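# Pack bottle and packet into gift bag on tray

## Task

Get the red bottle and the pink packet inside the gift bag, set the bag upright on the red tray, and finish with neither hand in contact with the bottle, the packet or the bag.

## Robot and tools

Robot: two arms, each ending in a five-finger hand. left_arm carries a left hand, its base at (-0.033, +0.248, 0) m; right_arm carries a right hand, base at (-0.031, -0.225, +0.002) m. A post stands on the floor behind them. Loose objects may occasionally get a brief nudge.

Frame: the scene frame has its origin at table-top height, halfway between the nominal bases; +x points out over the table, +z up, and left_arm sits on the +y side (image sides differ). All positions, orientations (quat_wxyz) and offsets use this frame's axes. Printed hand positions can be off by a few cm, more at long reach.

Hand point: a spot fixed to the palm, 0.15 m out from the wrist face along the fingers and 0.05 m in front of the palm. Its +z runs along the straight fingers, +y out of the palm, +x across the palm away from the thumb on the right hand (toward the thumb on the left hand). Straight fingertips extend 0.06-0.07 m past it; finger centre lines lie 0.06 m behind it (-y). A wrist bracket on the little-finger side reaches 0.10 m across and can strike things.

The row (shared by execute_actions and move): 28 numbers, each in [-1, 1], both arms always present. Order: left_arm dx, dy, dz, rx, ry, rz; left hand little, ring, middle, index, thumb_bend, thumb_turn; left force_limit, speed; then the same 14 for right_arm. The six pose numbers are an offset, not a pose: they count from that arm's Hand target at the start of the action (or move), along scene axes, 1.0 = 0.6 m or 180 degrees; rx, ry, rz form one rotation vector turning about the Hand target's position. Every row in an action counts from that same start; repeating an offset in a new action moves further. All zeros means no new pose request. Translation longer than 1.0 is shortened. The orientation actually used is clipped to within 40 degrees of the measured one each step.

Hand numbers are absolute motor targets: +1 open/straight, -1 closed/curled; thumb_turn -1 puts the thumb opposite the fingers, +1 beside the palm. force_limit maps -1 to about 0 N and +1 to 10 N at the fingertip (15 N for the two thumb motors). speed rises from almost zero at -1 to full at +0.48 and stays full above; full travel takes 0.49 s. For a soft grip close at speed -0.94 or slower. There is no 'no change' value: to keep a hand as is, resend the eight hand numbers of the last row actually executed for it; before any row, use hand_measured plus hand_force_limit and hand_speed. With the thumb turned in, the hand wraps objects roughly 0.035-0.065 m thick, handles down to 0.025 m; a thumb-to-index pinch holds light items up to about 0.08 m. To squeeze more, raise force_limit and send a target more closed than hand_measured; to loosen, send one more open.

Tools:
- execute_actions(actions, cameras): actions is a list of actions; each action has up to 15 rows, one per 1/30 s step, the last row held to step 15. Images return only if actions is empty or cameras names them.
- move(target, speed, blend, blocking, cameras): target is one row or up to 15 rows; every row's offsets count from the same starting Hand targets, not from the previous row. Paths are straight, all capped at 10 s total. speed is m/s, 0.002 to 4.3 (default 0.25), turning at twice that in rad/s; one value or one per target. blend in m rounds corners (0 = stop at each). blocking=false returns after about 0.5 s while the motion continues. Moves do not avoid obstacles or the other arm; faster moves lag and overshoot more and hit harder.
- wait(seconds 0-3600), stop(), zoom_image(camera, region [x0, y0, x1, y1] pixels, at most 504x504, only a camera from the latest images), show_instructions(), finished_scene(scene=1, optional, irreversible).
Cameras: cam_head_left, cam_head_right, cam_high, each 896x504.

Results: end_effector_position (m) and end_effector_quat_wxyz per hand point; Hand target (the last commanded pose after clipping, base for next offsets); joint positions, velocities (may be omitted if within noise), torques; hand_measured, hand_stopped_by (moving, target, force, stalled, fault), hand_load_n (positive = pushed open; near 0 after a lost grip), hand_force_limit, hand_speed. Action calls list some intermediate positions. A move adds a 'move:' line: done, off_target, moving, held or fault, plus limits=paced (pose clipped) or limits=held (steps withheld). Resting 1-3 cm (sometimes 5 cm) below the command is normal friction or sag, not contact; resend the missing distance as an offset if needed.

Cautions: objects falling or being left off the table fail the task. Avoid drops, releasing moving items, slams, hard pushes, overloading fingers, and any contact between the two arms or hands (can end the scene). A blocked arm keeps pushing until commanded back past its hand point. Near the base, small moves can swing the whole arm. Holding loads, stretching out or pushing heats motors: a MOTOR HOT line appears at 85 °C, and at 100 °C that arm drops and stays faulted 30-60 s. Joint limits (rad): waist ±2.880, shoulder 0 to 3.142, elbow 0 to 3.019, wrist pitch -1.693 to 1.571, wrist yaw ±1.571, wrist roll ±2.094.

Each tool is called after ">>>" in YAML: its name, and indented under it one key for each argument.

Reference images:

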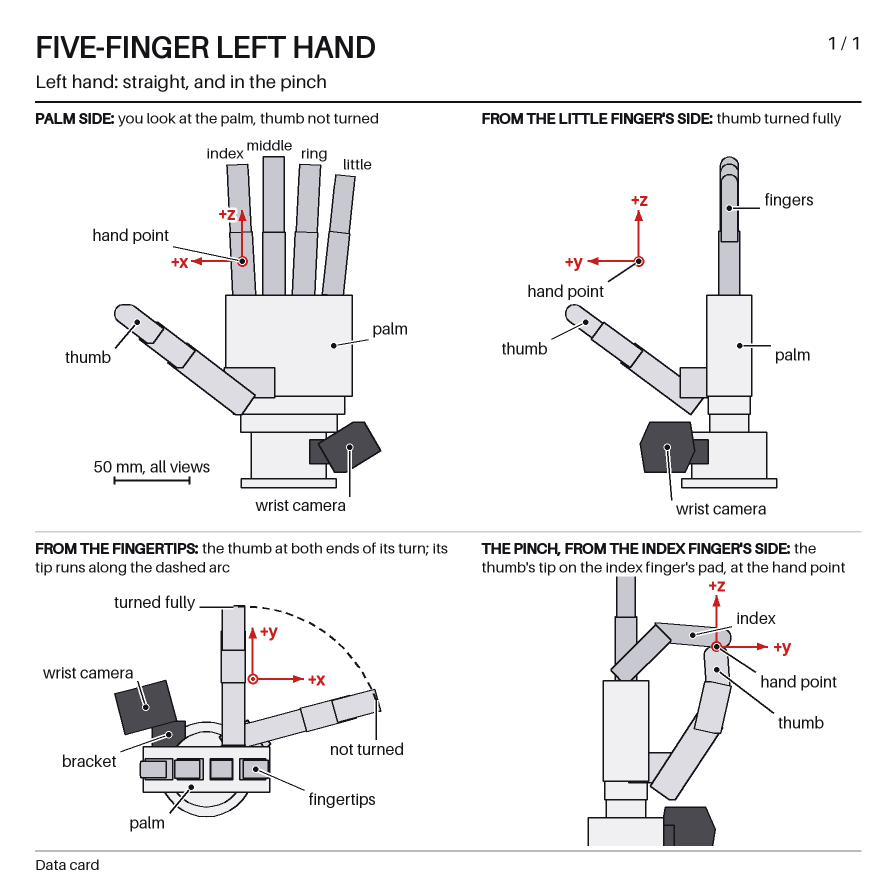

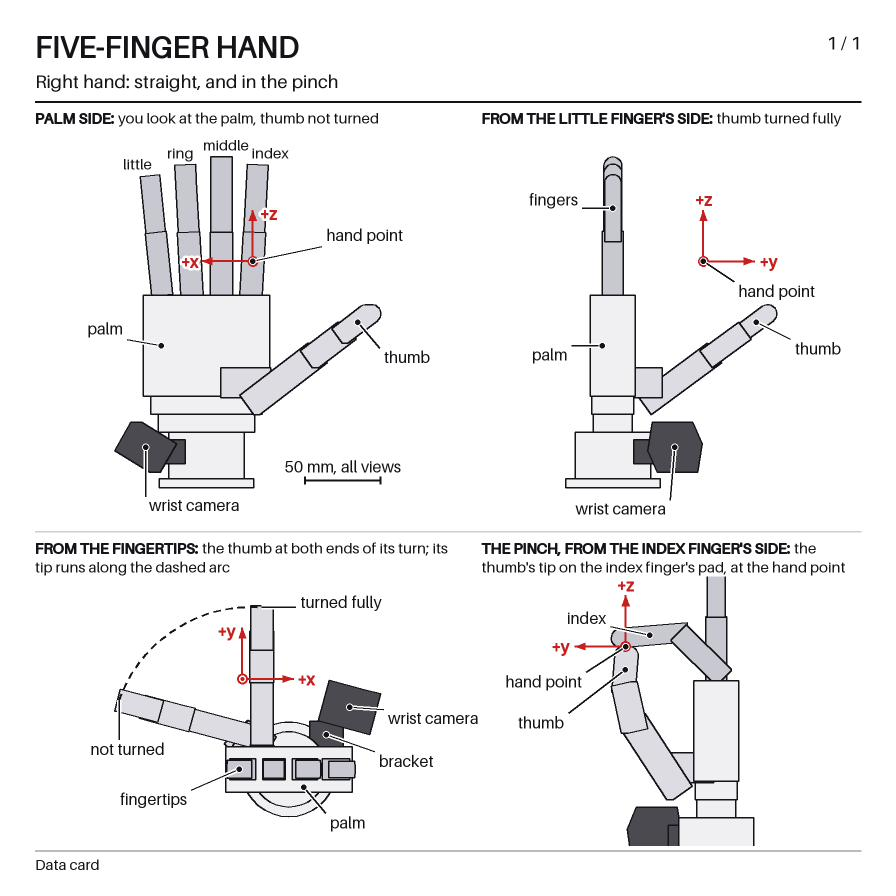

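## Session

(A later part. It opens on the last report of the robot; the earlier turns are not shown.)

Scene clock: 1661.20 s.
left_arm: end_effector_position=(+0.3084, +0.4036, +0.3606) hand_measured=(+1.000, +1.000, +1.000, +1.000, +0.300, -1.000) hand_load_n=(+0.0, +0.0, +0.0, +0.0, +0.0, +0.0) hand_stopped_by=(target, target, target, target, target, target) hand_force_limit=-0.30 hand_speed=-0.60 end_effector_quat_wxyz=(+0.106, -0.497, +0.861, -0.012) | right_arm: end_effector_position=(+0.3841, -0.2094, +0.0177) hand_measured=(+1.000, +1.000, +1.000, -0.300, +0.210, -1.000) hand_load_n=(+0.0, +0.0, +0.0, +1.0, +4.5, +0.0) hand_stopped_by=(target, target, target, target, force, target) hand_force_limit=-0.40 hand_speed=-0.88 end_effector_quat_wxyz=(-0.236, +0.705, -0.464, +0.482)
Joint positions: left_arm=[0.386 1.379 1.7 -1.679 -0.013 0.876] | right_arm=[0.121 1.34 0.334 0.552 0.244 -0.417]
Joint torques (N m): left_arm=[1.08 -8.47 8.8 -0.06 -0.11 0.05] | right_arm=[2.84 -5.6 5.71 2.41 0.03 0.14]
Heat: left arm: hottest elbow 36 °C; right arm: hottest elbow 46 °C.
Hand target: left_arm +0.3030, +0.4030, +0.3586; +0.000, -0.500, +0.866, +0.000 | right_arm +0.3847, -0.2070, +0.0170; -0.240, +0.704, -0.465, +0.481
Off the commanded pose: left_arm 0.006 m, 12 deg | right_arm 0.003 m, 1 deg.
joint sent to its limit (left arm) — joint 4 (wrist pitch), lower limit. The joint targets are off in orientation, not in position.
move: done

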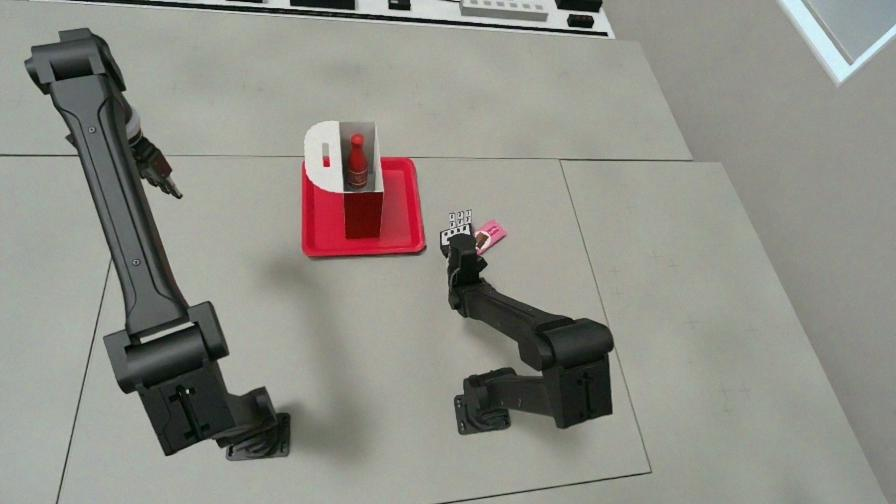

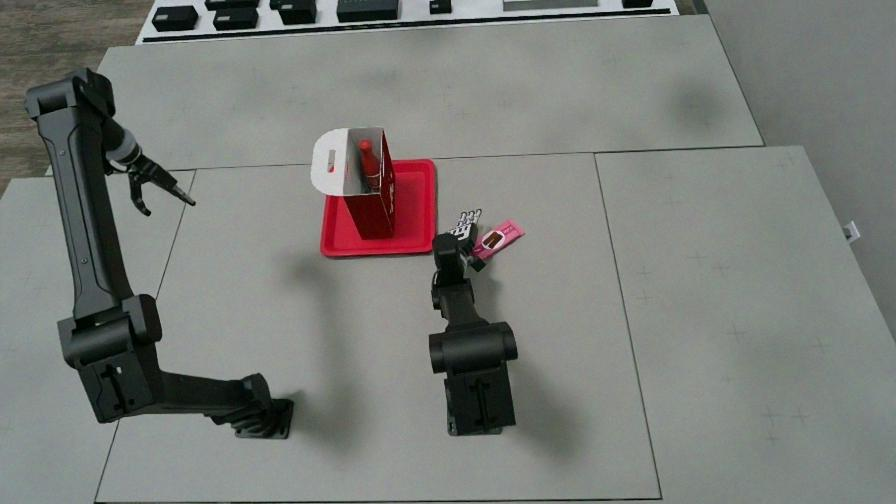

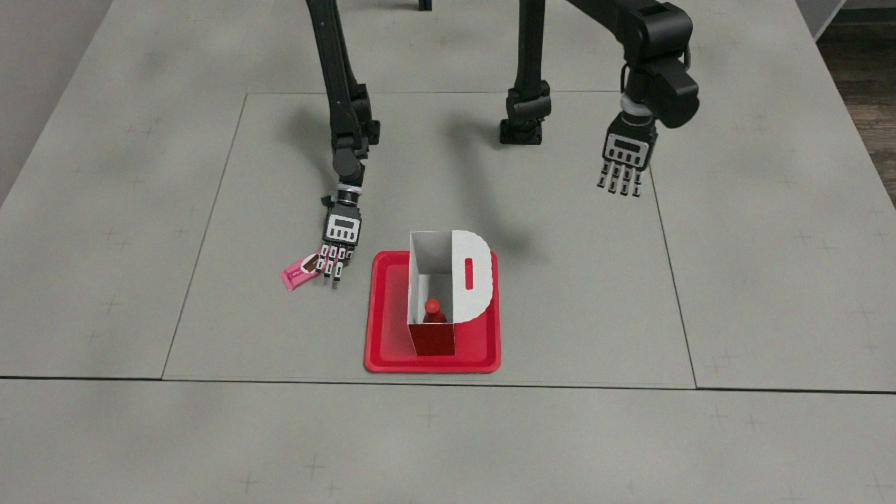

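>>> move:
  target: [0, 0, 0, 0, 0, 0, 1, 1, 1, 1, 0.3, -1, -0.3, -0.6, 0, 0, 0, 0, 0, 0, 1, 1, 1, 0.6, 0.8, -1, -0.4, -0.5]

>>> move:
  target:
    - [0, 0, 0, 0, 0, 0, 1, 1, 1, 1, 0.3, -1, -0.3, -0.6, 0, 0, 0.15, 0, 0, 0, 1, 1, 1, 0.6, 0.8, -1, -0.4, -0.5]
    - [0, 0, 0, 0, 0, 0, 1, 1, 1, 1, 0.3, -1, -0.3, -0.6, -0.08, 0.25, 0.15, 0, 0, 0, 1, 1, 1, 0.6, 0.8, -1, -0.4, -0.5]
  speed: 0.2
  blend: [0.02, 0]
  cameras: ["all"]

>>> zoom_image:
  camera: "cam_high"
  region: [270, 220, 370, 310]

>>> zoom_image:
  camera: "cam_head_left"
  region: [440, 200, 540, 290]

>>> zoom_image:
  camera: "cam_head_right"
  region: [450, 190, 550, 280]

Scene clock: 1678.67 s.
left_arm: end_effector_position=(+0.3084, +0.4036, +0.3606) hand_measured=(+1.000, +1.000, +1.000, +1.000, +0.300, -1.000) hand_load_n=(+0.0, +0.0, +0.0, +0.0, +0.0, +0.0) hand_stopped_by=(target, target, target, target, target, target) hand_force_limit=-0.30 hand_speed=-0.60 end_effector_quat_wxyz=(+0.106, -0.497, +0.861, -0.012) | right_arm: end_effector_position=(+0.3847, -0.2093, +0.0185) hand_measured=(+1.000, +1.000, +1.000, +0.600, +0.800, -1.000) hand_load_n=(+0.0, +0.0, +0.0, +0.0, -1.0, -1.0) hand_stopped_by=(target, target, target, target, target, target) hand_force_limit=-0.40 hand_speed=-0.50 end_effector_quat_wxyz=(-0.237, +0.704, -0.464, +0.483)
Joint positions: left_arm=[0.386 1.379 1.7 -1.679 -0.013 0.876] | right_arm=[0.121 1.34 0.334 0.556 0.244 -0.417]
Joint torques (N m): left_arm=[1.2 -8.41 8.85 -0.12 -0.12 0.04] | right_arm=[2.78 -5.6 5.7 2.28 0.01 0.14]
Heat: left arm: hottest elbow 36 °C; right arm: hottest elbow 46 °C.
Hand target: left_arm +0.3030, +0.4030, +0.3586; +0.000, -0.500, +0.866, +0.000 | right_arm +0.3848, -0.2070, +0.0170; -0.240, +0.704, -0.465, +0.481
Off the commanded pose: left_arm 0.006 m, 12 deg | right_arm 0.003 m, 0 deg.
joint sent to its limit (left arm) — joint 4 (wrist pitch), lower limit. The joint targets are off in orientation, not in position.
move: done

Scene clock: 1680.87 s.
left_arm: end_effector_position=(+0.3084, +0.4036, +0.3606) hand_measured=(+1.000, +1.000, +1.000, +1.000, +0.300, -1.000) hand_load_n=(+0.0, +0.0, +0.0, +0.0, +0.0, +0.0) hand_stopped_by=(target, target, target, target, target, target) hand_force_limit=-0.30 hand_speed=-0.60 end_effector_quat_wxyz=(+0.106, -0.497, +0.861, -0.012) | right_arm: end_effector_position=(+0.3211, -0.0743, +0.0856) hand_measured=(+1.000, +1.000, +1.000, +0.600, +0.800, -1.000) hand_load_n=(+0.0, +0.0, +0.0, +0.0, +0.0, +0.0) hand_stopped_by=(target, target, target, target, target, target) hand_force_limit=-0.40 hand_speed=-0.50 end_effector_quat_wxyz=(-0.220, +0.716, -0.460, +0.477)
Joint positions: left_arm=[0.386 1.379 1.7 -1.679 -0.013 0.876] | right_arm=[0.678 1.086 0.467 -0.026 0.729 -0.104]
Joint torques (N m): left_arm=[0.85 -8.53 8.8 -0.12 -0.11 0.03] | right_arm=[3.25 -3.96 11.64 1.61 0.42 0.17]
Heat: left arm: hottest elbow 36 °C; right arm: hottest elbow 46 °C.
Hand target: left_arm +0.3030, +0.4030, +0.3586; +0.000, -0.500, +0.866, +0.000 | right_arm +0.3368, -0.0570, +0.1071; -0.240, +0.704, -0.465, +0.481
Off the commanded pose: left_arm 0.006 m, 12 deg | right_arm 0.032 m, 3 deg.
joint sent to its limit (left arm) — joint 4 (wrist pitch), lower limit. The joint targets are off in orientation, not in position.
move: off_target (right_arm)

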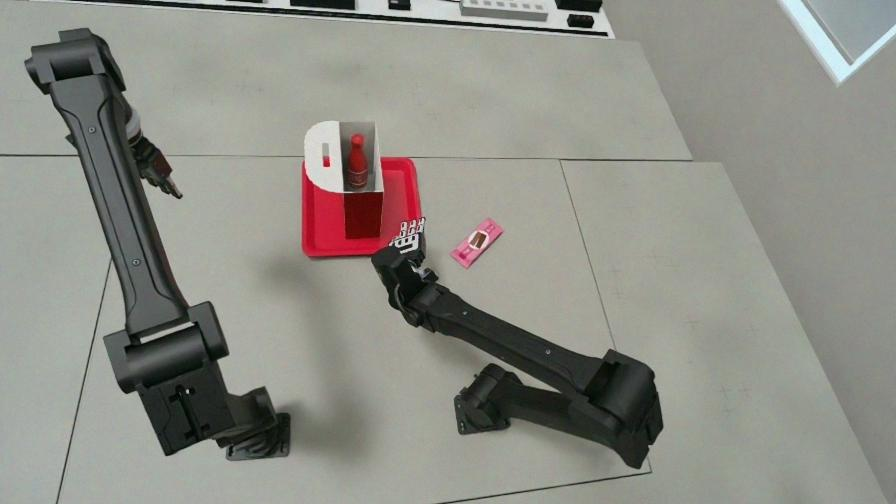

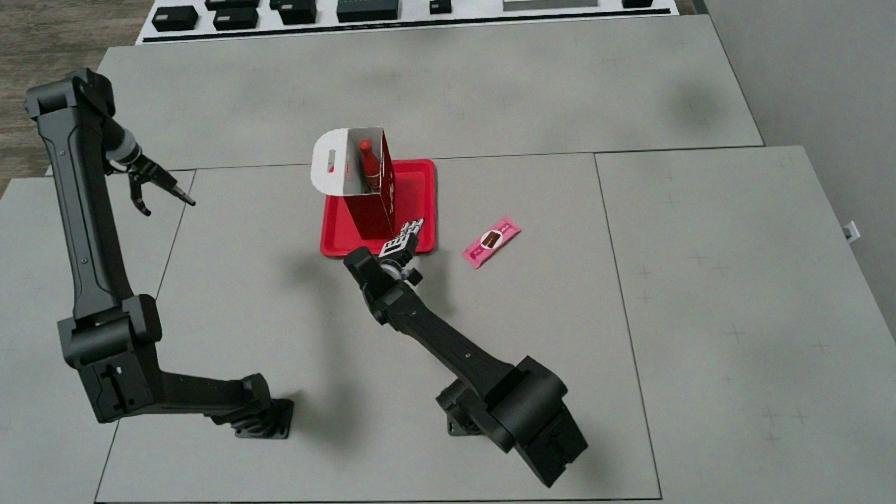

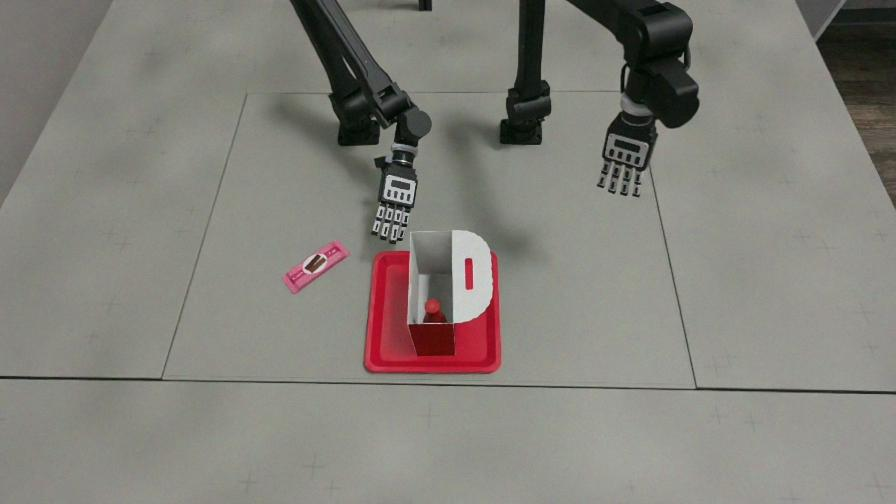

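Scaled by 5.040 from the camera's image (finer frame: 1280x720).

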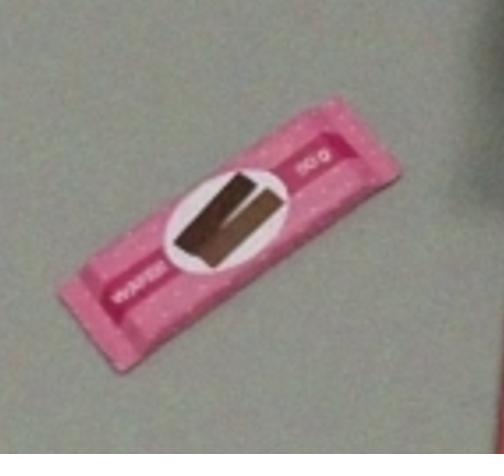

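Scaled by 5.040 from the camera's image (finer frame: 1280x720).

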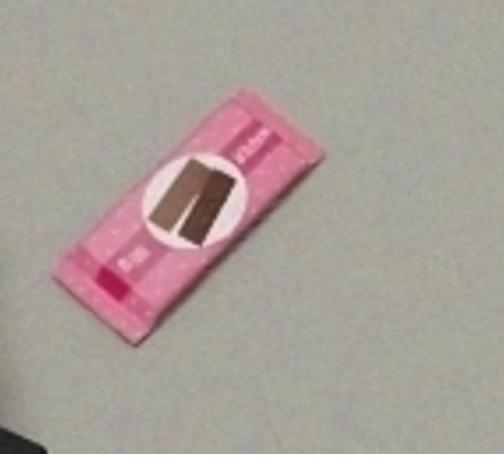

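Scaled by 5.040 from the camera's image (finer frame: 1280x720).

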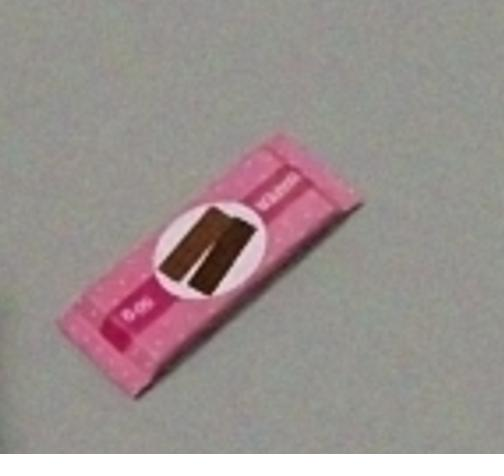

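>>> move:
  target: [0, 0, 0, 0, 0, 0, 1, 1, 1, 1, 0.3, -1, -0.3, -0.6, 0.0287, -0.2917, -0.0785, 0, 0, 0.1317, 1, 1, 1, 0.6, 0.85, -1, -0.4, -0.5]
  speed: 0.2
  cameras: ["all"]

>>> zoom_image:
  camera: "cam_high"
  region: [270, 220, 370, 310]

>>> zoom_image:
  camera: "cam_head_left"
  region: [440, 200, 540, 290]

Scene clock: 1747.67 s.
left_arm: end_effector_position=(+0.3084, +0.4036, +0.3606) hand_measured=(+1.000, +1.000, +1.000, +1.000, +0.300, -1.000) hand_load_n=(+0.0, +0.0, +0.0, +0.0, +0.0, +0.0) hand_stopped_by=(target, target, target, target, target, target) hand_force_limit=-0.30 hand_speed=-0.60 end_effector_quat_wxyz=(+0.106, -0.497, +0.861, -0.012) | right_arm: end_effector_position=(+0.3401, -0.2253, +0.0478) hand_measured=(+1.000, +1.000, +1.000, +0.600, +0.850, -1.000) hand_load_n=(+0.0, +0.0, +0.0, +0.0, +0.0, +0.0) hand_stopped_by=(target, target, target, target, target, target) hand_force_limit=-0.40 hand_speed=-0.50 end_effector_quat_wxyz=(-0.334, +0.790, -0.319, +0.403)
Joint positions: left_arm=[0.386 1.379 1.7 -1.679 -0.013 0.876] | right_arm=[-0.197 1.066 0.303 0.244 -0.427 -0.728]
Joint torques (N m): left_arm=[1.08 -8.53 8.9 -0.16 -0.11 0.06] | right_arm=[1.49 -3.19 8.94 2.67 -0.23 -0.05]
Heat: left arm: hottest elbow 36 °C; right arm: hottest elbow 50 °C.
Hand target: left_arm +0.3030, +0.4030, +0.3586; +0.000, -0.500, +0.866, +0.000 | right_arm +0.3538, -0.2320, +0.0598; -0.334, +0.784, -0.310, +0.421
Off the commanded pose: left_arm 0.006 m, 12 deg | right_arm 0.020 m, 2 deg.
joint sent to its limit (left arm) — joint 4 (wrist pitch), lower limit. The joint targets are off in orientation, not in position.
move: off_target (right_arm)

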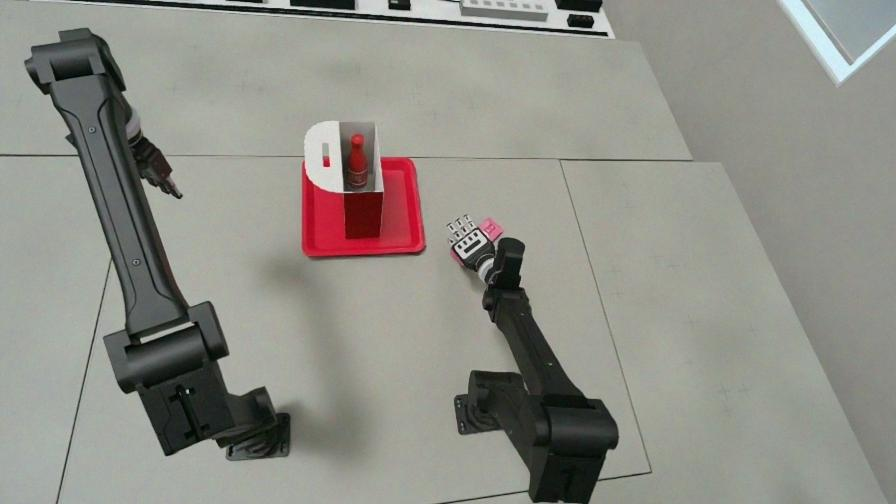

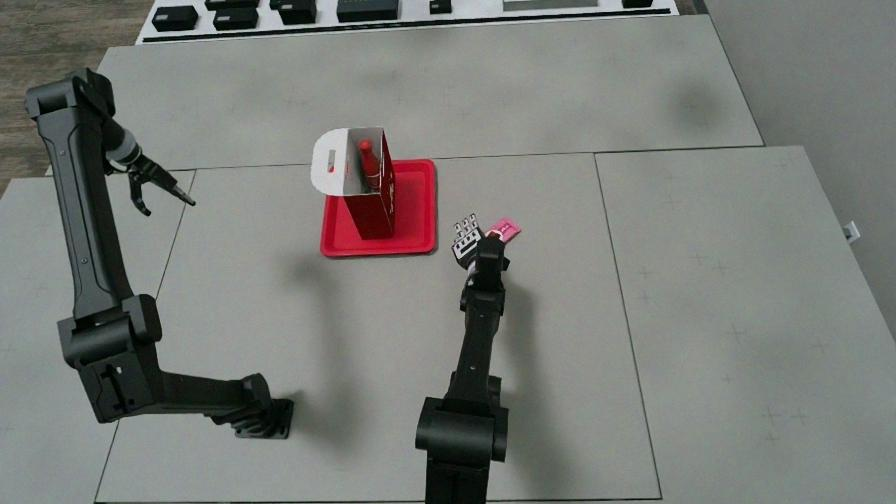

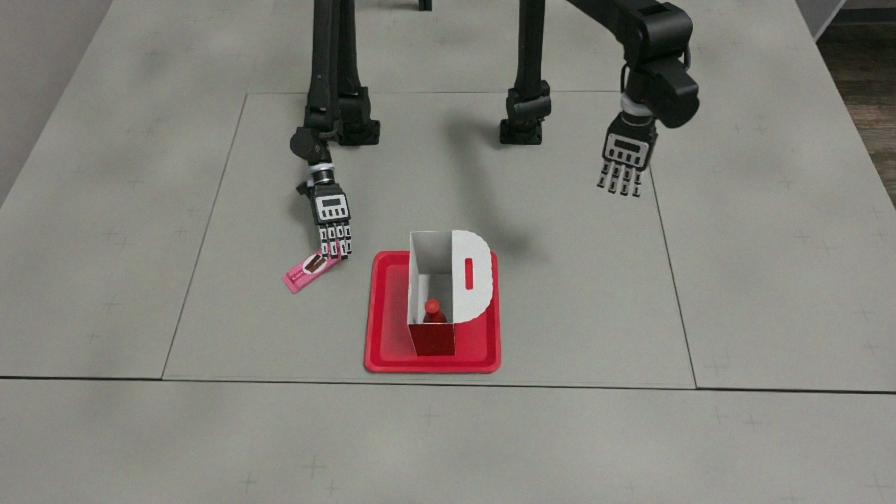

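Scaled by 5.040 from the camera's image (finer frame: 1280x720).

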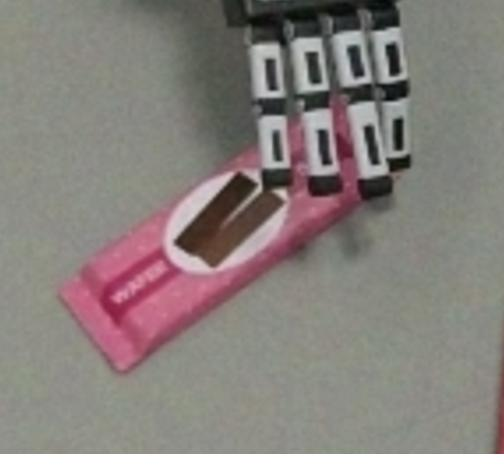

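Scaled by 5.040 from the camera's image (finer frame: 1280x720).

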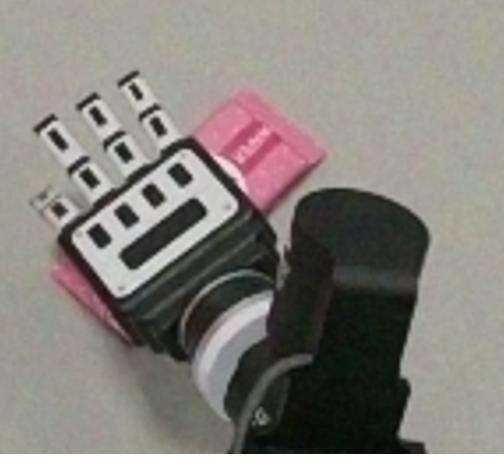

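>>> move:
  target: [0, 0, 0, 0, 0, 0, 1, 1, 1, 1, 0.3, -1, -0.3, -0.6, 0.012, -0.01, -0.05, 0, 0, 0, 1, 1, 1, 0.6, 0.85, -1, -0.4, -0.5]
  speed: 0.08

Scene clock: 1754.90 s.
left_arm: end_effector_position=(+0.3084, +0.4036, +0.3606) hand_measured=(+1.000, +1.000, +1.000, +1.000, +0.300, -1.000) hand_load_n=(+0.0, +0.0, +0.0, -0.5, +0.0, +0.0) hand_stopped_by=(target, target, target, target, target, target) hand_force_limit=-0.30 hand_speed=-0.60 end_effector_quat_wxyz=(+0.106, -0.497, +0.861, -0.012) | right_arm: end_effector_position=(+0.3559, -0.2324, +0.0267) hand_measured=(+1.000, +1.000, +1.000, +0.600, +0.850, -1.000) hand_load_n=(+0.0, +0.0, +0.0, +0.0, +0.0, +0.0) hand_stopped_by=(target, target, target, target, target, target) hand_force_limit=-0.40 hand_speed=-0.50 end_effector_quat_wxyz=(-0.336, +0.787, -0.315, +0.411)
Joint positions: left_arm=[0.386 1.379 1.7 -1.679 -0.013 0.876] | right_arm=[-0.215 1.22 0.303 0.413 -0.443 -0.738]
Joint torques (N m): left_arm=[0.97 -8.23 8.83 -0.13 -0.12 0.05] | right_arm=[1.2 -4.25 6.74 2.65 -0.23 -0.06]
Heat: left arm: hottest elbow 36 °C; right arm: hottest elbow 50 °C.
Hand target: left_arm +0.3030, +0.4030, +0.3586; +0.000, -0.500, +0.866, +0.000 | right_arm +0.3611, -0.2381, +0.0298; -0.334, +0.784, -0.310, +0.421
Off the commanded pose: left_arm 0.006 m, 12 deg | right_arm 0.008 m, 1 deg.
joint sent to its limit (left arm) — joint 4 (wrist pitch), lower limit. The joint targets are off in orientation, not in position.
move: done

>>> move:
  target: [0, 0, 0, 0, 0, 0, 1, 1, 1, 1, 0.3, -1, -0.3, -0.6, -0.003, 0.0, -0.02, 0, 0, 0, 1, 1, 1, 0.6, 0.85, -1, -0.4, -0.5]
  speed: 0.04

>>> move:
  target: [0, 0, 0, 0, 0, 0, 1, 1, 1, 1, 0.3, -1, -0.3, -0.6, 0.0, 0.0, -0.01, 0, 0, 0, 1, 1, 1, 0.6, 0.85, -1, -0.4, -0.5]
  speed: 0.04
  cameras: ["all"]

>>> zoom_image:
  camera: "cam_high"
  region: [290, 210, 370, 290]

>>> zoom_image:
  camera: "cam_head_left"
  region: [430, 200, 530, 290]

Scene clock: 1768.37 s.
left_arm: end_effector_position=(+0.3084, +0.4036, +0.3606) hand_measured=(+1.000, +1.000, +1.000, +1.000, +0.300, -1.000) hand_load_n=(+0.0, +0.0, +0.0, +0.0, +0.0, +0.0) hand_stopped_by=(target, target, target, target, target, target) hand_force_limit=-0.30 hand_speed=-0.60 end_effector_quat_wxyz=(+0.106, -0.497, +0.861, -0.012) | right_arm: end_effector_position=(+0.3578, -0.2330, +0.0181) hand_measured=(+1.000, +1.000, +1.000, +0.600, +0.850, -1.000) hand_load_n=(+0.0, +0.0, +0.0, +0.0, +0.0, +0.0) hand_stopped_by=(target, target, target, target, target, target) hand_force_limit=-0.40 hand_speed=-0.50 end_effector_quat_wxyz=(-0.337, +0.785, -0.313, +0.415)
Joint positions: left_arm=[0.386 1.379 1.7 -1.679 -0.013 0.876] | right_arm=[-0.216 1.269 0.293 0.48 -0.445 -0.739]
Joint torques (N m): left_arm=[1.03 -8.29 8.88 -0.05 -0.12 0.05] | right_arm=[1.32 -4.48 5.82 2.71 -0.2 -0.06]
Heat: left arm: hottest elbow 36 °C; right arm: hottest elbow 49 °C.
Hand target: left_arm +0.3030, +0.4030, +0.3586; +0.000, -0.500, +0.866, +0.000 | right_arm +0.3593, -0.2381, +0.0178; -0.334, +0.784, -0.310, +0.421
Off the commanded pose: left_arm 0.006 m, 12 deg | right_arm 0.005 m, 1 deg.
joint sent to its limit (left arm) — joint 4 (wrist pitch), lower limit. The joint targets are off in orientation, not in position.
move: done

Scene clock: 1769.07 s.
left_arm: end_effector_position=(+0.3084, +0.4036, +0.3606) hand_measured=(+1.000, +1.000, +1.000, +1.000, +0.300, -1.000) hand_load_n=(+0.0, +0.0, +0.0, +0.5, +0.0, +0.0) hand_stopped_by=(target, target, target, target, target, target) hand_force_limit=-0.30 hand_speed=-0.60 end_effector_quat_wxyz=(+0.106, -0.497, +0.861, -0.012) | right_arm: end_effector_position=(+0.3621, -0.2338, +0.0175) hand_measured=(+1.000, +1.000, +1.000, +0.600, +0.850, -1.000) hand_load_n=(+0.0, +0.0, +0.0, +0.0, +0.0, -0.5) hand_stopped_by=(target, target, target, target, target, target) hand_force_limit=-0.40 hand_speed=-0.50 end_effector_quat_wxyz=(-0.338, +0.783, -0.309, +0.421)
Joint positions: left_arm=[0.386 1.379 1.7 -1.679 -0.013 0.876] | right_arm=[-0.216 1.292 0.293 0.519 -0.446 -0.739]
Joint torques (N m): left_arm=[0.97 -8.12 8.73 -0.12 -0.11 0.05] | right_arm=[1.38 -4.13 5.27 2.5 -0.19 -0.05]
Heat: left arm: hottest elbow 36 °C; right arm: hottest elbow 49 °C.
Hand target: left_arm +0.3030, +0.4030, +0.3586; +0.000, -0.500, +0.866, +0.000 | right_arm +0.3593, -0.2381, +0.0118; -0.334, +0.784, -0.310, +0.421
Off the commanded pose: left_arm 0.006 m, 12 deg | right_arm 0.008 m, 1 deg.
joint sent to its limit (left arm) — joint 4 (wrist pitch), lower limit. The joint targets are off in orientation, not in position.
move: done

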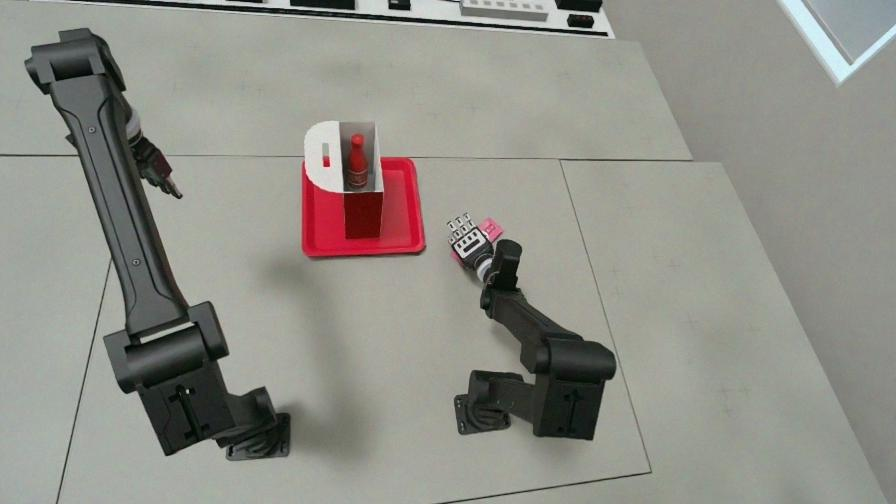

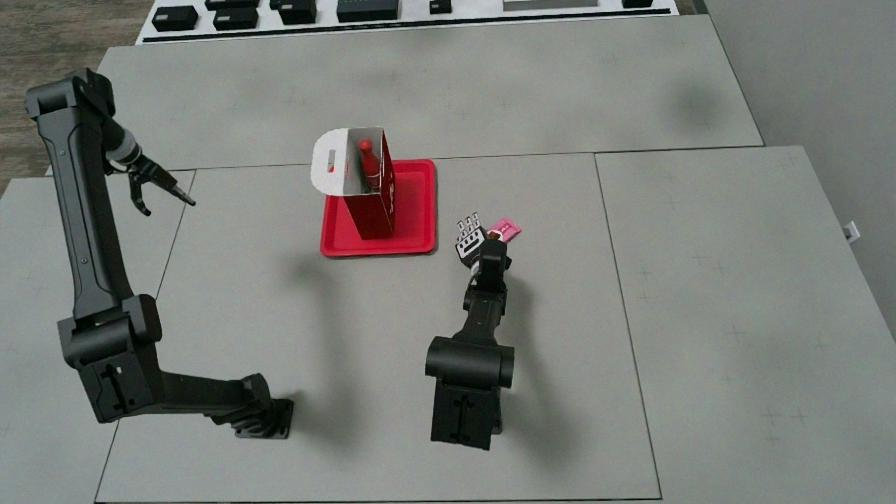

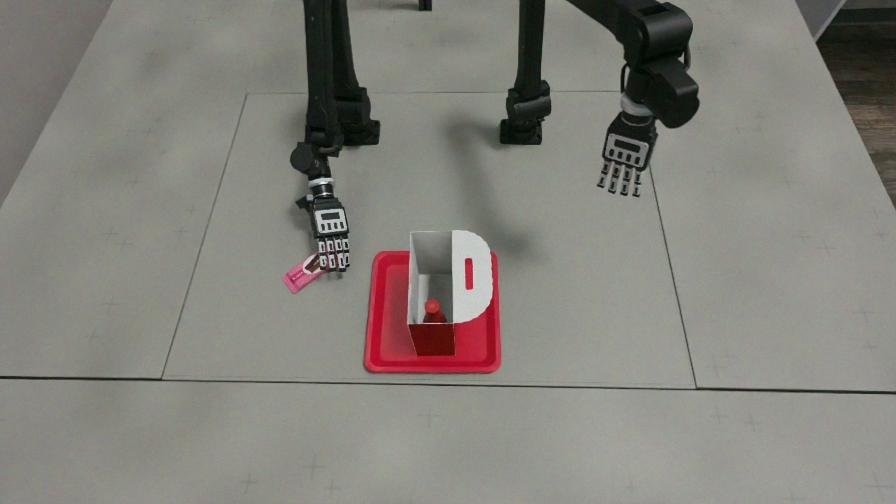

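Scaled by 6.300 from the camera's image (finer frame: 1280x720).

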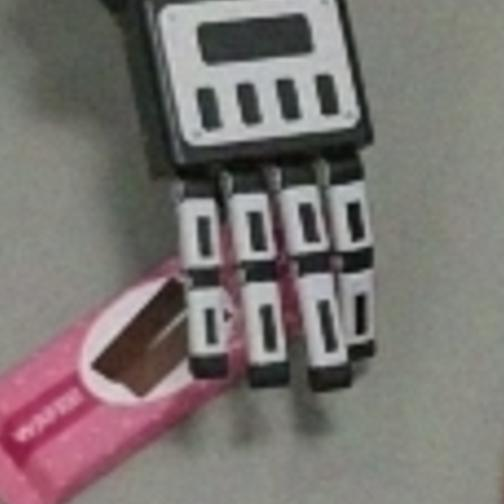

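Scaled by 5.040 from the camera's image (finer frame: 1280x720).

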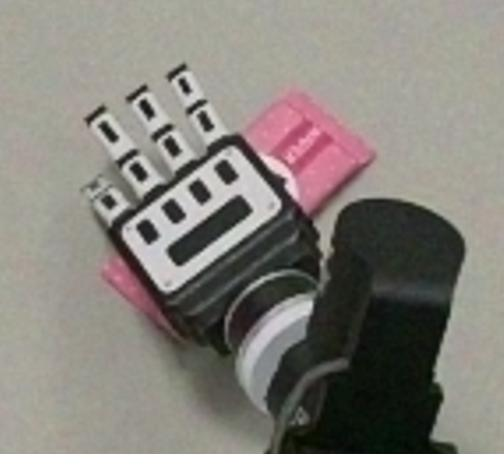

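>>> move:
  target:
    - [0, 0, 0, 0, 0, 0, 1, 1, 1, 1, 0.3, -1, -0.3, -0.6, 0.0, 0.0, 0.025, 0, 0, 0, 1, 1, 1, 0.6, 0.85, -1, -0.4, -0.5]
    - [0, 0, 0, 0, 0, 0, 1, 1, 1, 1, 0.3, -1, -0.3, -0.6, -0.001, 0.012, 0.025, 0, 0, 0, 1, 1, 1, 0.6, 0.85, -1, -0.4, -0.5]
  speed: 0.06

>>> move:
  target: [0, 0, 0, 0, 0, 0, 1, 1, 1, 1, 0.3, -1, -0.3, -0.6, 0.0, 0.0, 0.0, 0, 0, 0, 1, 1, 1, 0.45, 0.7, -1, -0.4, -0.5]
  speed: 0.06

Scene clock: 1860.93 s.
left_arm: end_effector_position=(+0.3084, +0.4036, +0.3606) hand_measured=(+1.000, +1.000, +1.000, +1.000, +0.300, -1.000) hand_load_n=(+0.0, +0.0, -0.5, +0.0, +0.0, +0.0) hand_stopped_by=(target, target, target, target, target, target) hand_force_limit=-0.30 hand_speed=-0.60 end_effector_quat_wxyz=(+0.106, -0.497, +0.861, -0.012) | right_arm: end_effector_position=(+0.3564, -0.2345, +0.0212) hand_measured=(+1.000, +1.000, +1.000, +0.600, +0.850, -1.000) hand_load_n=(+0.0, +0.0, +0.0, +0.0, +0.0, +0.0) hand_stopped_by=(target, target, target, target, target, target) hand_force_limit=-0.40 hand_speed=-0.50 end_effector_quat_wxyz=(-0.330, +0.786, -0.315, +0.417)
Joint positions: left_arm=[0.386 1.379 1.7 -1.679 -0.013 0.876] | right_arm=[-0.212 1.245 0.293 0.454 -0.427 -0.741]
Joint torques (N m): left_arm=[0.85 -8.47 8.83 -0.06 -0.11 0.04] | right_arm=[3.55 -6.36 6.2 2.06 -0.02 0.11]
Heat: left arm: hottest elbow 36 °C; right arm: hottest elbow 45 °C.
Hand target: left_arm +0.3030, +0.4030, +0.3586; +0.000, -0.500, +0.866, +0.000 | right_arm +0.3587, -0.2308, +0.0268; -0.334, +0.784, -0.310, +0.421
Off the commanded pose: left_arm 0.006 m, 12 deg | right_arm 0.007 m, 1 deg.
joint sent to its limit (left arm) — joint 4 (wrist pitch), lower limit. The joint targets are off in orientation, not in position.
move: done

Scene clock: 1861.43 s.
left_arm: end_effector_position=(+0.3084, +0.4036, +0.3606) hand_measured=(+1.000, +1.000, +1.000, +1.000, +0.300, -1.000) hand_load_n=(+0.0, +0.0, +0.0, +0.0, +0.0, +0.0) hand_stopped_by=(target, target, target, target, target, target) hand_force_limit=-0.30 hand_speed=-0.60 end_effector_quat_wxyz=(+0.106, -0.497, +0.861, -0.012) | right_arm: end_effector_position=(+0.3564, -0.2346, +0.0212) hand_measured=(+1.000, +1.000, +1.000, +0.450, +0.700, -1.000) hand_load_n=(+0.0, +0.0, +0.0, +0.0, +0.0, +0.0) hand_stopped_by=(target, target, target, target, target, target) hand_force_limit=-0.40 hand_speed=-0.50 end_effector_quat_wxyz=(-0.330, +0.786, -0.315, +0.417)
Joint positions: left_arm=[0.386 1.379 1.7 -1.679 -0.013 0.876] | right_arm=[-0.212 1.245 0.293 0.454 -0.426 -0.741]
Joint torques (N m): left_arm=[0.79 -8.35 8.9 -0.14 -0.11 0.04] | right_arm=[3.55 -6.36 6.22 2.1 -0.02 0.11]
Heat: left arm: hottest elbow 36 °C; right arm: hottest elbow 45 °C.
Hand target: left_arm +0.3030, +0.4030, +0.3586; +0.000, -0.500, +0.866, +0.000 | right_arm +0.3587, -0.2308, +0.0268; -0.334, +0.784, -0.310, +0.421
Off the commanded pose: left_arm 0.006 m, 12 deg | right_arm 0.007 m, 1 deg.
joint sent to its limit (left arm) — joint 4 (wrist pitch), lower limit. The joint targets are off in orientation, not in position.
move: done

>>> move:
  target:
    - [0, 0, 0, 0, 0, 0, 1, 1, 1, 1, 0.3, -1, -0.3, -0.6, 0.0, 0.016, 0.0, 0, 0, 0, 1, 1, 1, 0.45, 0.7, -1, -0.4, -0.5]
    - [0, 0, 0, 0, 0, 0, 1, 1, 1, 1, 0.3, -1, -0.3, -0.6, 0.0, 0.016, -0.014, 0, 0, 0, 1, 1, 1, 0.45, 0.7, -1, -0.4, -0.5]
  speed: 0.05
  cameras: ["all"]

>>> zoom_image:
  camera: "cam_high"
  region: [290, 210, 370, 290]

>>> zoom_image:
  camera: "cam_head_left"
  region: [430, 200, 530, 290]

Scene clock: 1874.10 s.
left_arm: end_effector_position=(+0.3084, +0.4036, +0.3606) hand_measured=(+1.000, +1.000, +1.000, +1.000, +0.300, -1.000) hand_load_n=(+0.0, +0.0, +0.0, +0.0, +0.0, +0.0) hand_stopped_by=(target, target, target, target, target, target) hand_force_limit=-0.30 hand_speed=-0.60 end_effector_quat_wxyz=(+0.106, -0.497, +0.861, -0.012) | right_arm: end_effector_position=(+0.3568, -0.2257, +0.0176) hand_measured=(+1.000, +1.000, +1.000, +0.450, +0.700, -1.000) hand_load_n=(+0.0, +0.0, +0.0, -0.5, +0.5, +0.0) hand_stopped_by=(target, target, target, target, target, target) hand_force_limit=-0.40 hand_speed=-0.50 end_effector_quat_wxyz=(-0.329, +0.787, -0.312, +0.420)
Joint positions: left_arm=[0.386 1.379 1.7 -1.679 -0.013 0.876] | right_arm=[-0.174 1.26 0.283 0.491 -0.393 -0.729]
Joint torques (N m): left_arm=[1.08 -8.35 8.8 -0.23 -0.09 0.05] | right_arm=[3.55 -4.54 5.9 2.69 0 0.17]
Heat: left arm: hottest elbow 36 °C; right arm: hottest elbow 45 °C.
Hand target: left_arm +0.3030, +0.4030, +0.3586; +0.000, -0.500, +0.866, +0.000 | right_arm +0.3588, -0.2213, +0.0185; -0.334, +0.784, -0.310, +0.421
Off the commanded pose: left_arm 0.006 m, 12 deg | right_arm 0.005 m, 1 deg.
joint sent to its limit (left arm) — joint 4 (wrist pitch), lower limit. The joint targets are off in orientation, not in position.
move: done

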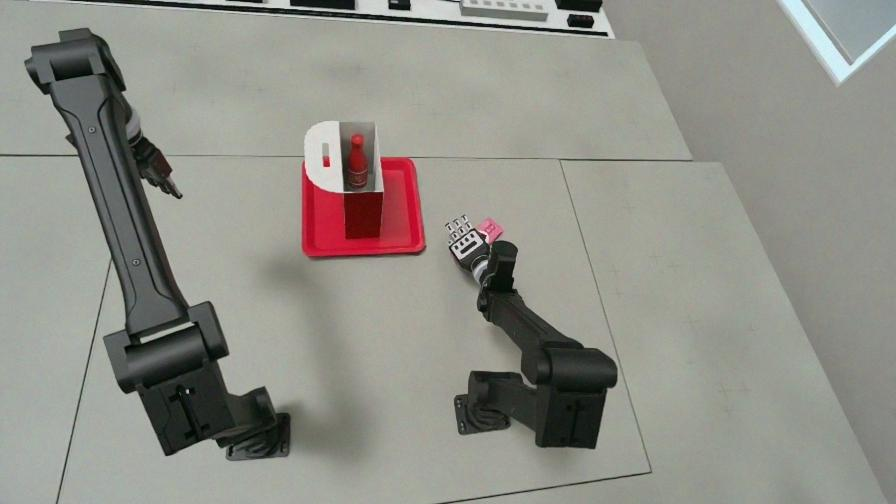

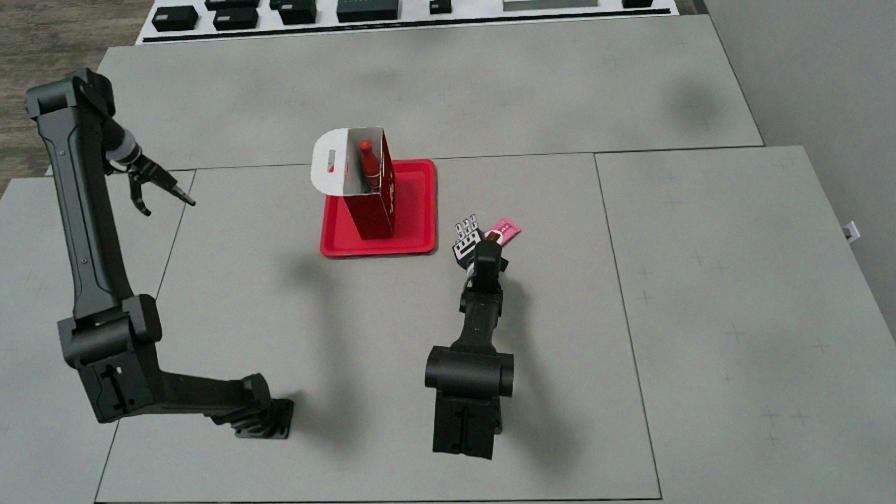

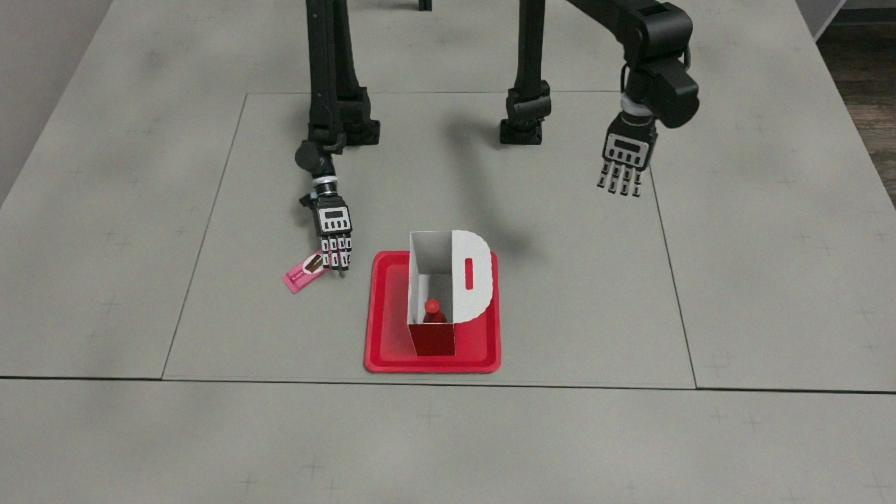

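Scaled by 6.300 from the camera's image (finer frame: 1280x720).

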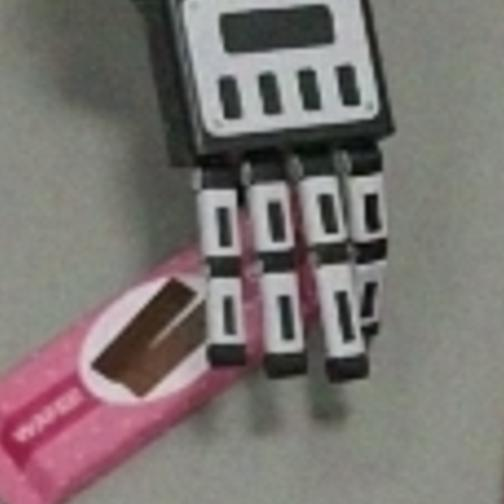

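Scaled by 5.040 from the camera's image (finer frame: 1280x720).

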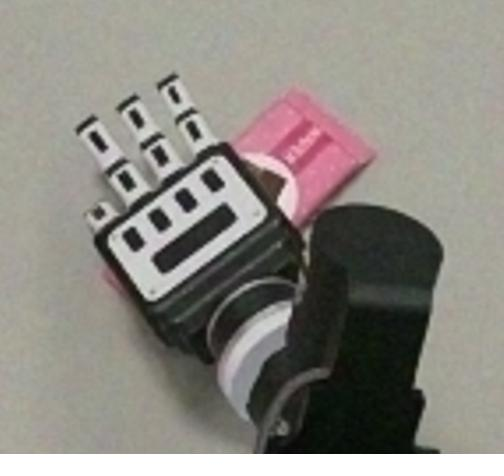

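>>> move:
  target: [0, 0, 0, 0, 0, 0, 1, 1, 1, 1, 0.3, -1, -0.3, -0.6, 0.0, -0.002, -0.009, 0, 0, 0, 1, 1, 1, 0.45, 0.7, -1, -0.4, -0.5]
  speed: 0.03

>>> move:
  target: [0, 0, 0, 0, 0, 0, 1, 1, 1, 1, 0.3, -1, -0.3, -0.6, 0.0, 0.0, -0.005, 0, 0, 0, 1, 1, 1, 0.45, 0.7, -1, -0.4, -0.5]
  speed: 0.03

Scene clock: 1882.00 s.
left_arm: end_effector_position=(+0.3084, +0.4036, +0.3606) hand_measured=(+1.000, +1.000, +1.000, +1.000, +0.300, -1.000) hand_load_n=(+0.0, +0.0, +0.0, +0.0, +0.0, +0.0) hand_stopped_by=(target, target, target, target, target, target) hand_force_limit=-0.30 hand_speed=-0.60 end_effector_quat_wxyz=(+0.106, -0.497, +0.861, -0.012) | right_arm: end_effector_position=(+0.3596, -0.2261, +0.0152) hand_measured=(+1.000, +1.000, +1.000, +0.450, +0.700, -1.000) hand_load_n=(+0.0, +0.0, +0.0, +0.0, +0.0, +0.0) hand_stopped_by=(target, target, target, target, target, target) hand_force_limit=-0.40 hand_speed=-0.50 end_effector_quat_wxyz=(-0.329, +0.785, -0.310, +0.423)
Joint positions: left_arm=[0.386 1.379 1.7 -1.679 -0.013 0.876] | right_arm=[-0.174 1.284 0.283 0.523 -0.393 -0.729]
Joint torques (N m): left_arm=[0.91 -8.18 8.88 -0.14 -0.11 0.04] | right_arm=[3.14 -4.66 5.37 2.65 -0.16 0.14]
Heat: left arm: hottest elbow 36 °C; right arm: hottest elbow 45 °C.
Hand target: left_arm +0.3030, +0.4030, +0.3586; +0.000, -0.500, +0.866, +0.000 | right_arm +0.3588, -0.2225, +0.0131; -0.334, +0.784, -0.310, +0.421
Off the commanded pose: left_arm 0.006 m, 12 deg | right_arm 0.004 m, 1 deg.
joint sent to its limit (left arm) — joint 4 (wrist pitch), lower limit. The joint targets are off in orientation, not in position.
move: done

Scene clock: 1882.60 s.
left_arm: end_effector_position=(+0.3084, +0.4036, +0.3606) hand_measured=(+1.000, +1.000, +1.000, +1.000, +0.300, -1.000) hand_load_n=(+0.0, +0.0, +0.0, +0.0, +0.0, -0.5) hand_stopped_by=(target, target, target, target, target, target) hand_force_limit=-0.30 hand_speed=-0.60 end_effector_quat_wxyz=(+0.106, -0.497, +0.861, -0.012) | right_arm: end_effector_position=(+0.3607, -0.2263, +0.0146) hand_measured=(+1.000, +1.000, +1.000, +0.450, +0.700, -1.000) hand_load_n=(+0.0, +0.0, +0.0, +0.0, +0.0, -0.5) hand_stopped_by=(target, target, target, target, target, target) hand_force_limit=-0.40 hand_speed=-0.50 end_effector_quat_wxyz=(-0.330, +0.784, -0.309, +0.426)
Joint positions: left_arm=[0.386 1.379 1.7 -1.679 -0.013 0.876] | right_arm=[-0.174 1.294 0.279 0.545 -0.393 -0.729]
Joint torques (N m): left_arm=[0.56 -8.23 8.72 -0.03 -0.11 0.05] | right_arm=[3.14 -4.01 5.38 2.56 -0.15 0.14]
Heat: left arm: hottest elbow 36 °C; right arm: hottest elbow 45 °C.
Hand target: left_arm +0.3030, +0.4030, +0.3586; +0.000, -0.500, +0.866, +0.000 | right_arm +0.3588, -0.2225, +0.0102; -0.334, +0.784, -0.310, +0.421
Off the commanded pose: left_arm 0.006 m, 12 deg | right_arm 0.006 m, 1 deg.
joint sent to its limit (left arm) — joint 4 (wrist pitch), lower limit. The joint targets are off in orientation, not in position.
move: done


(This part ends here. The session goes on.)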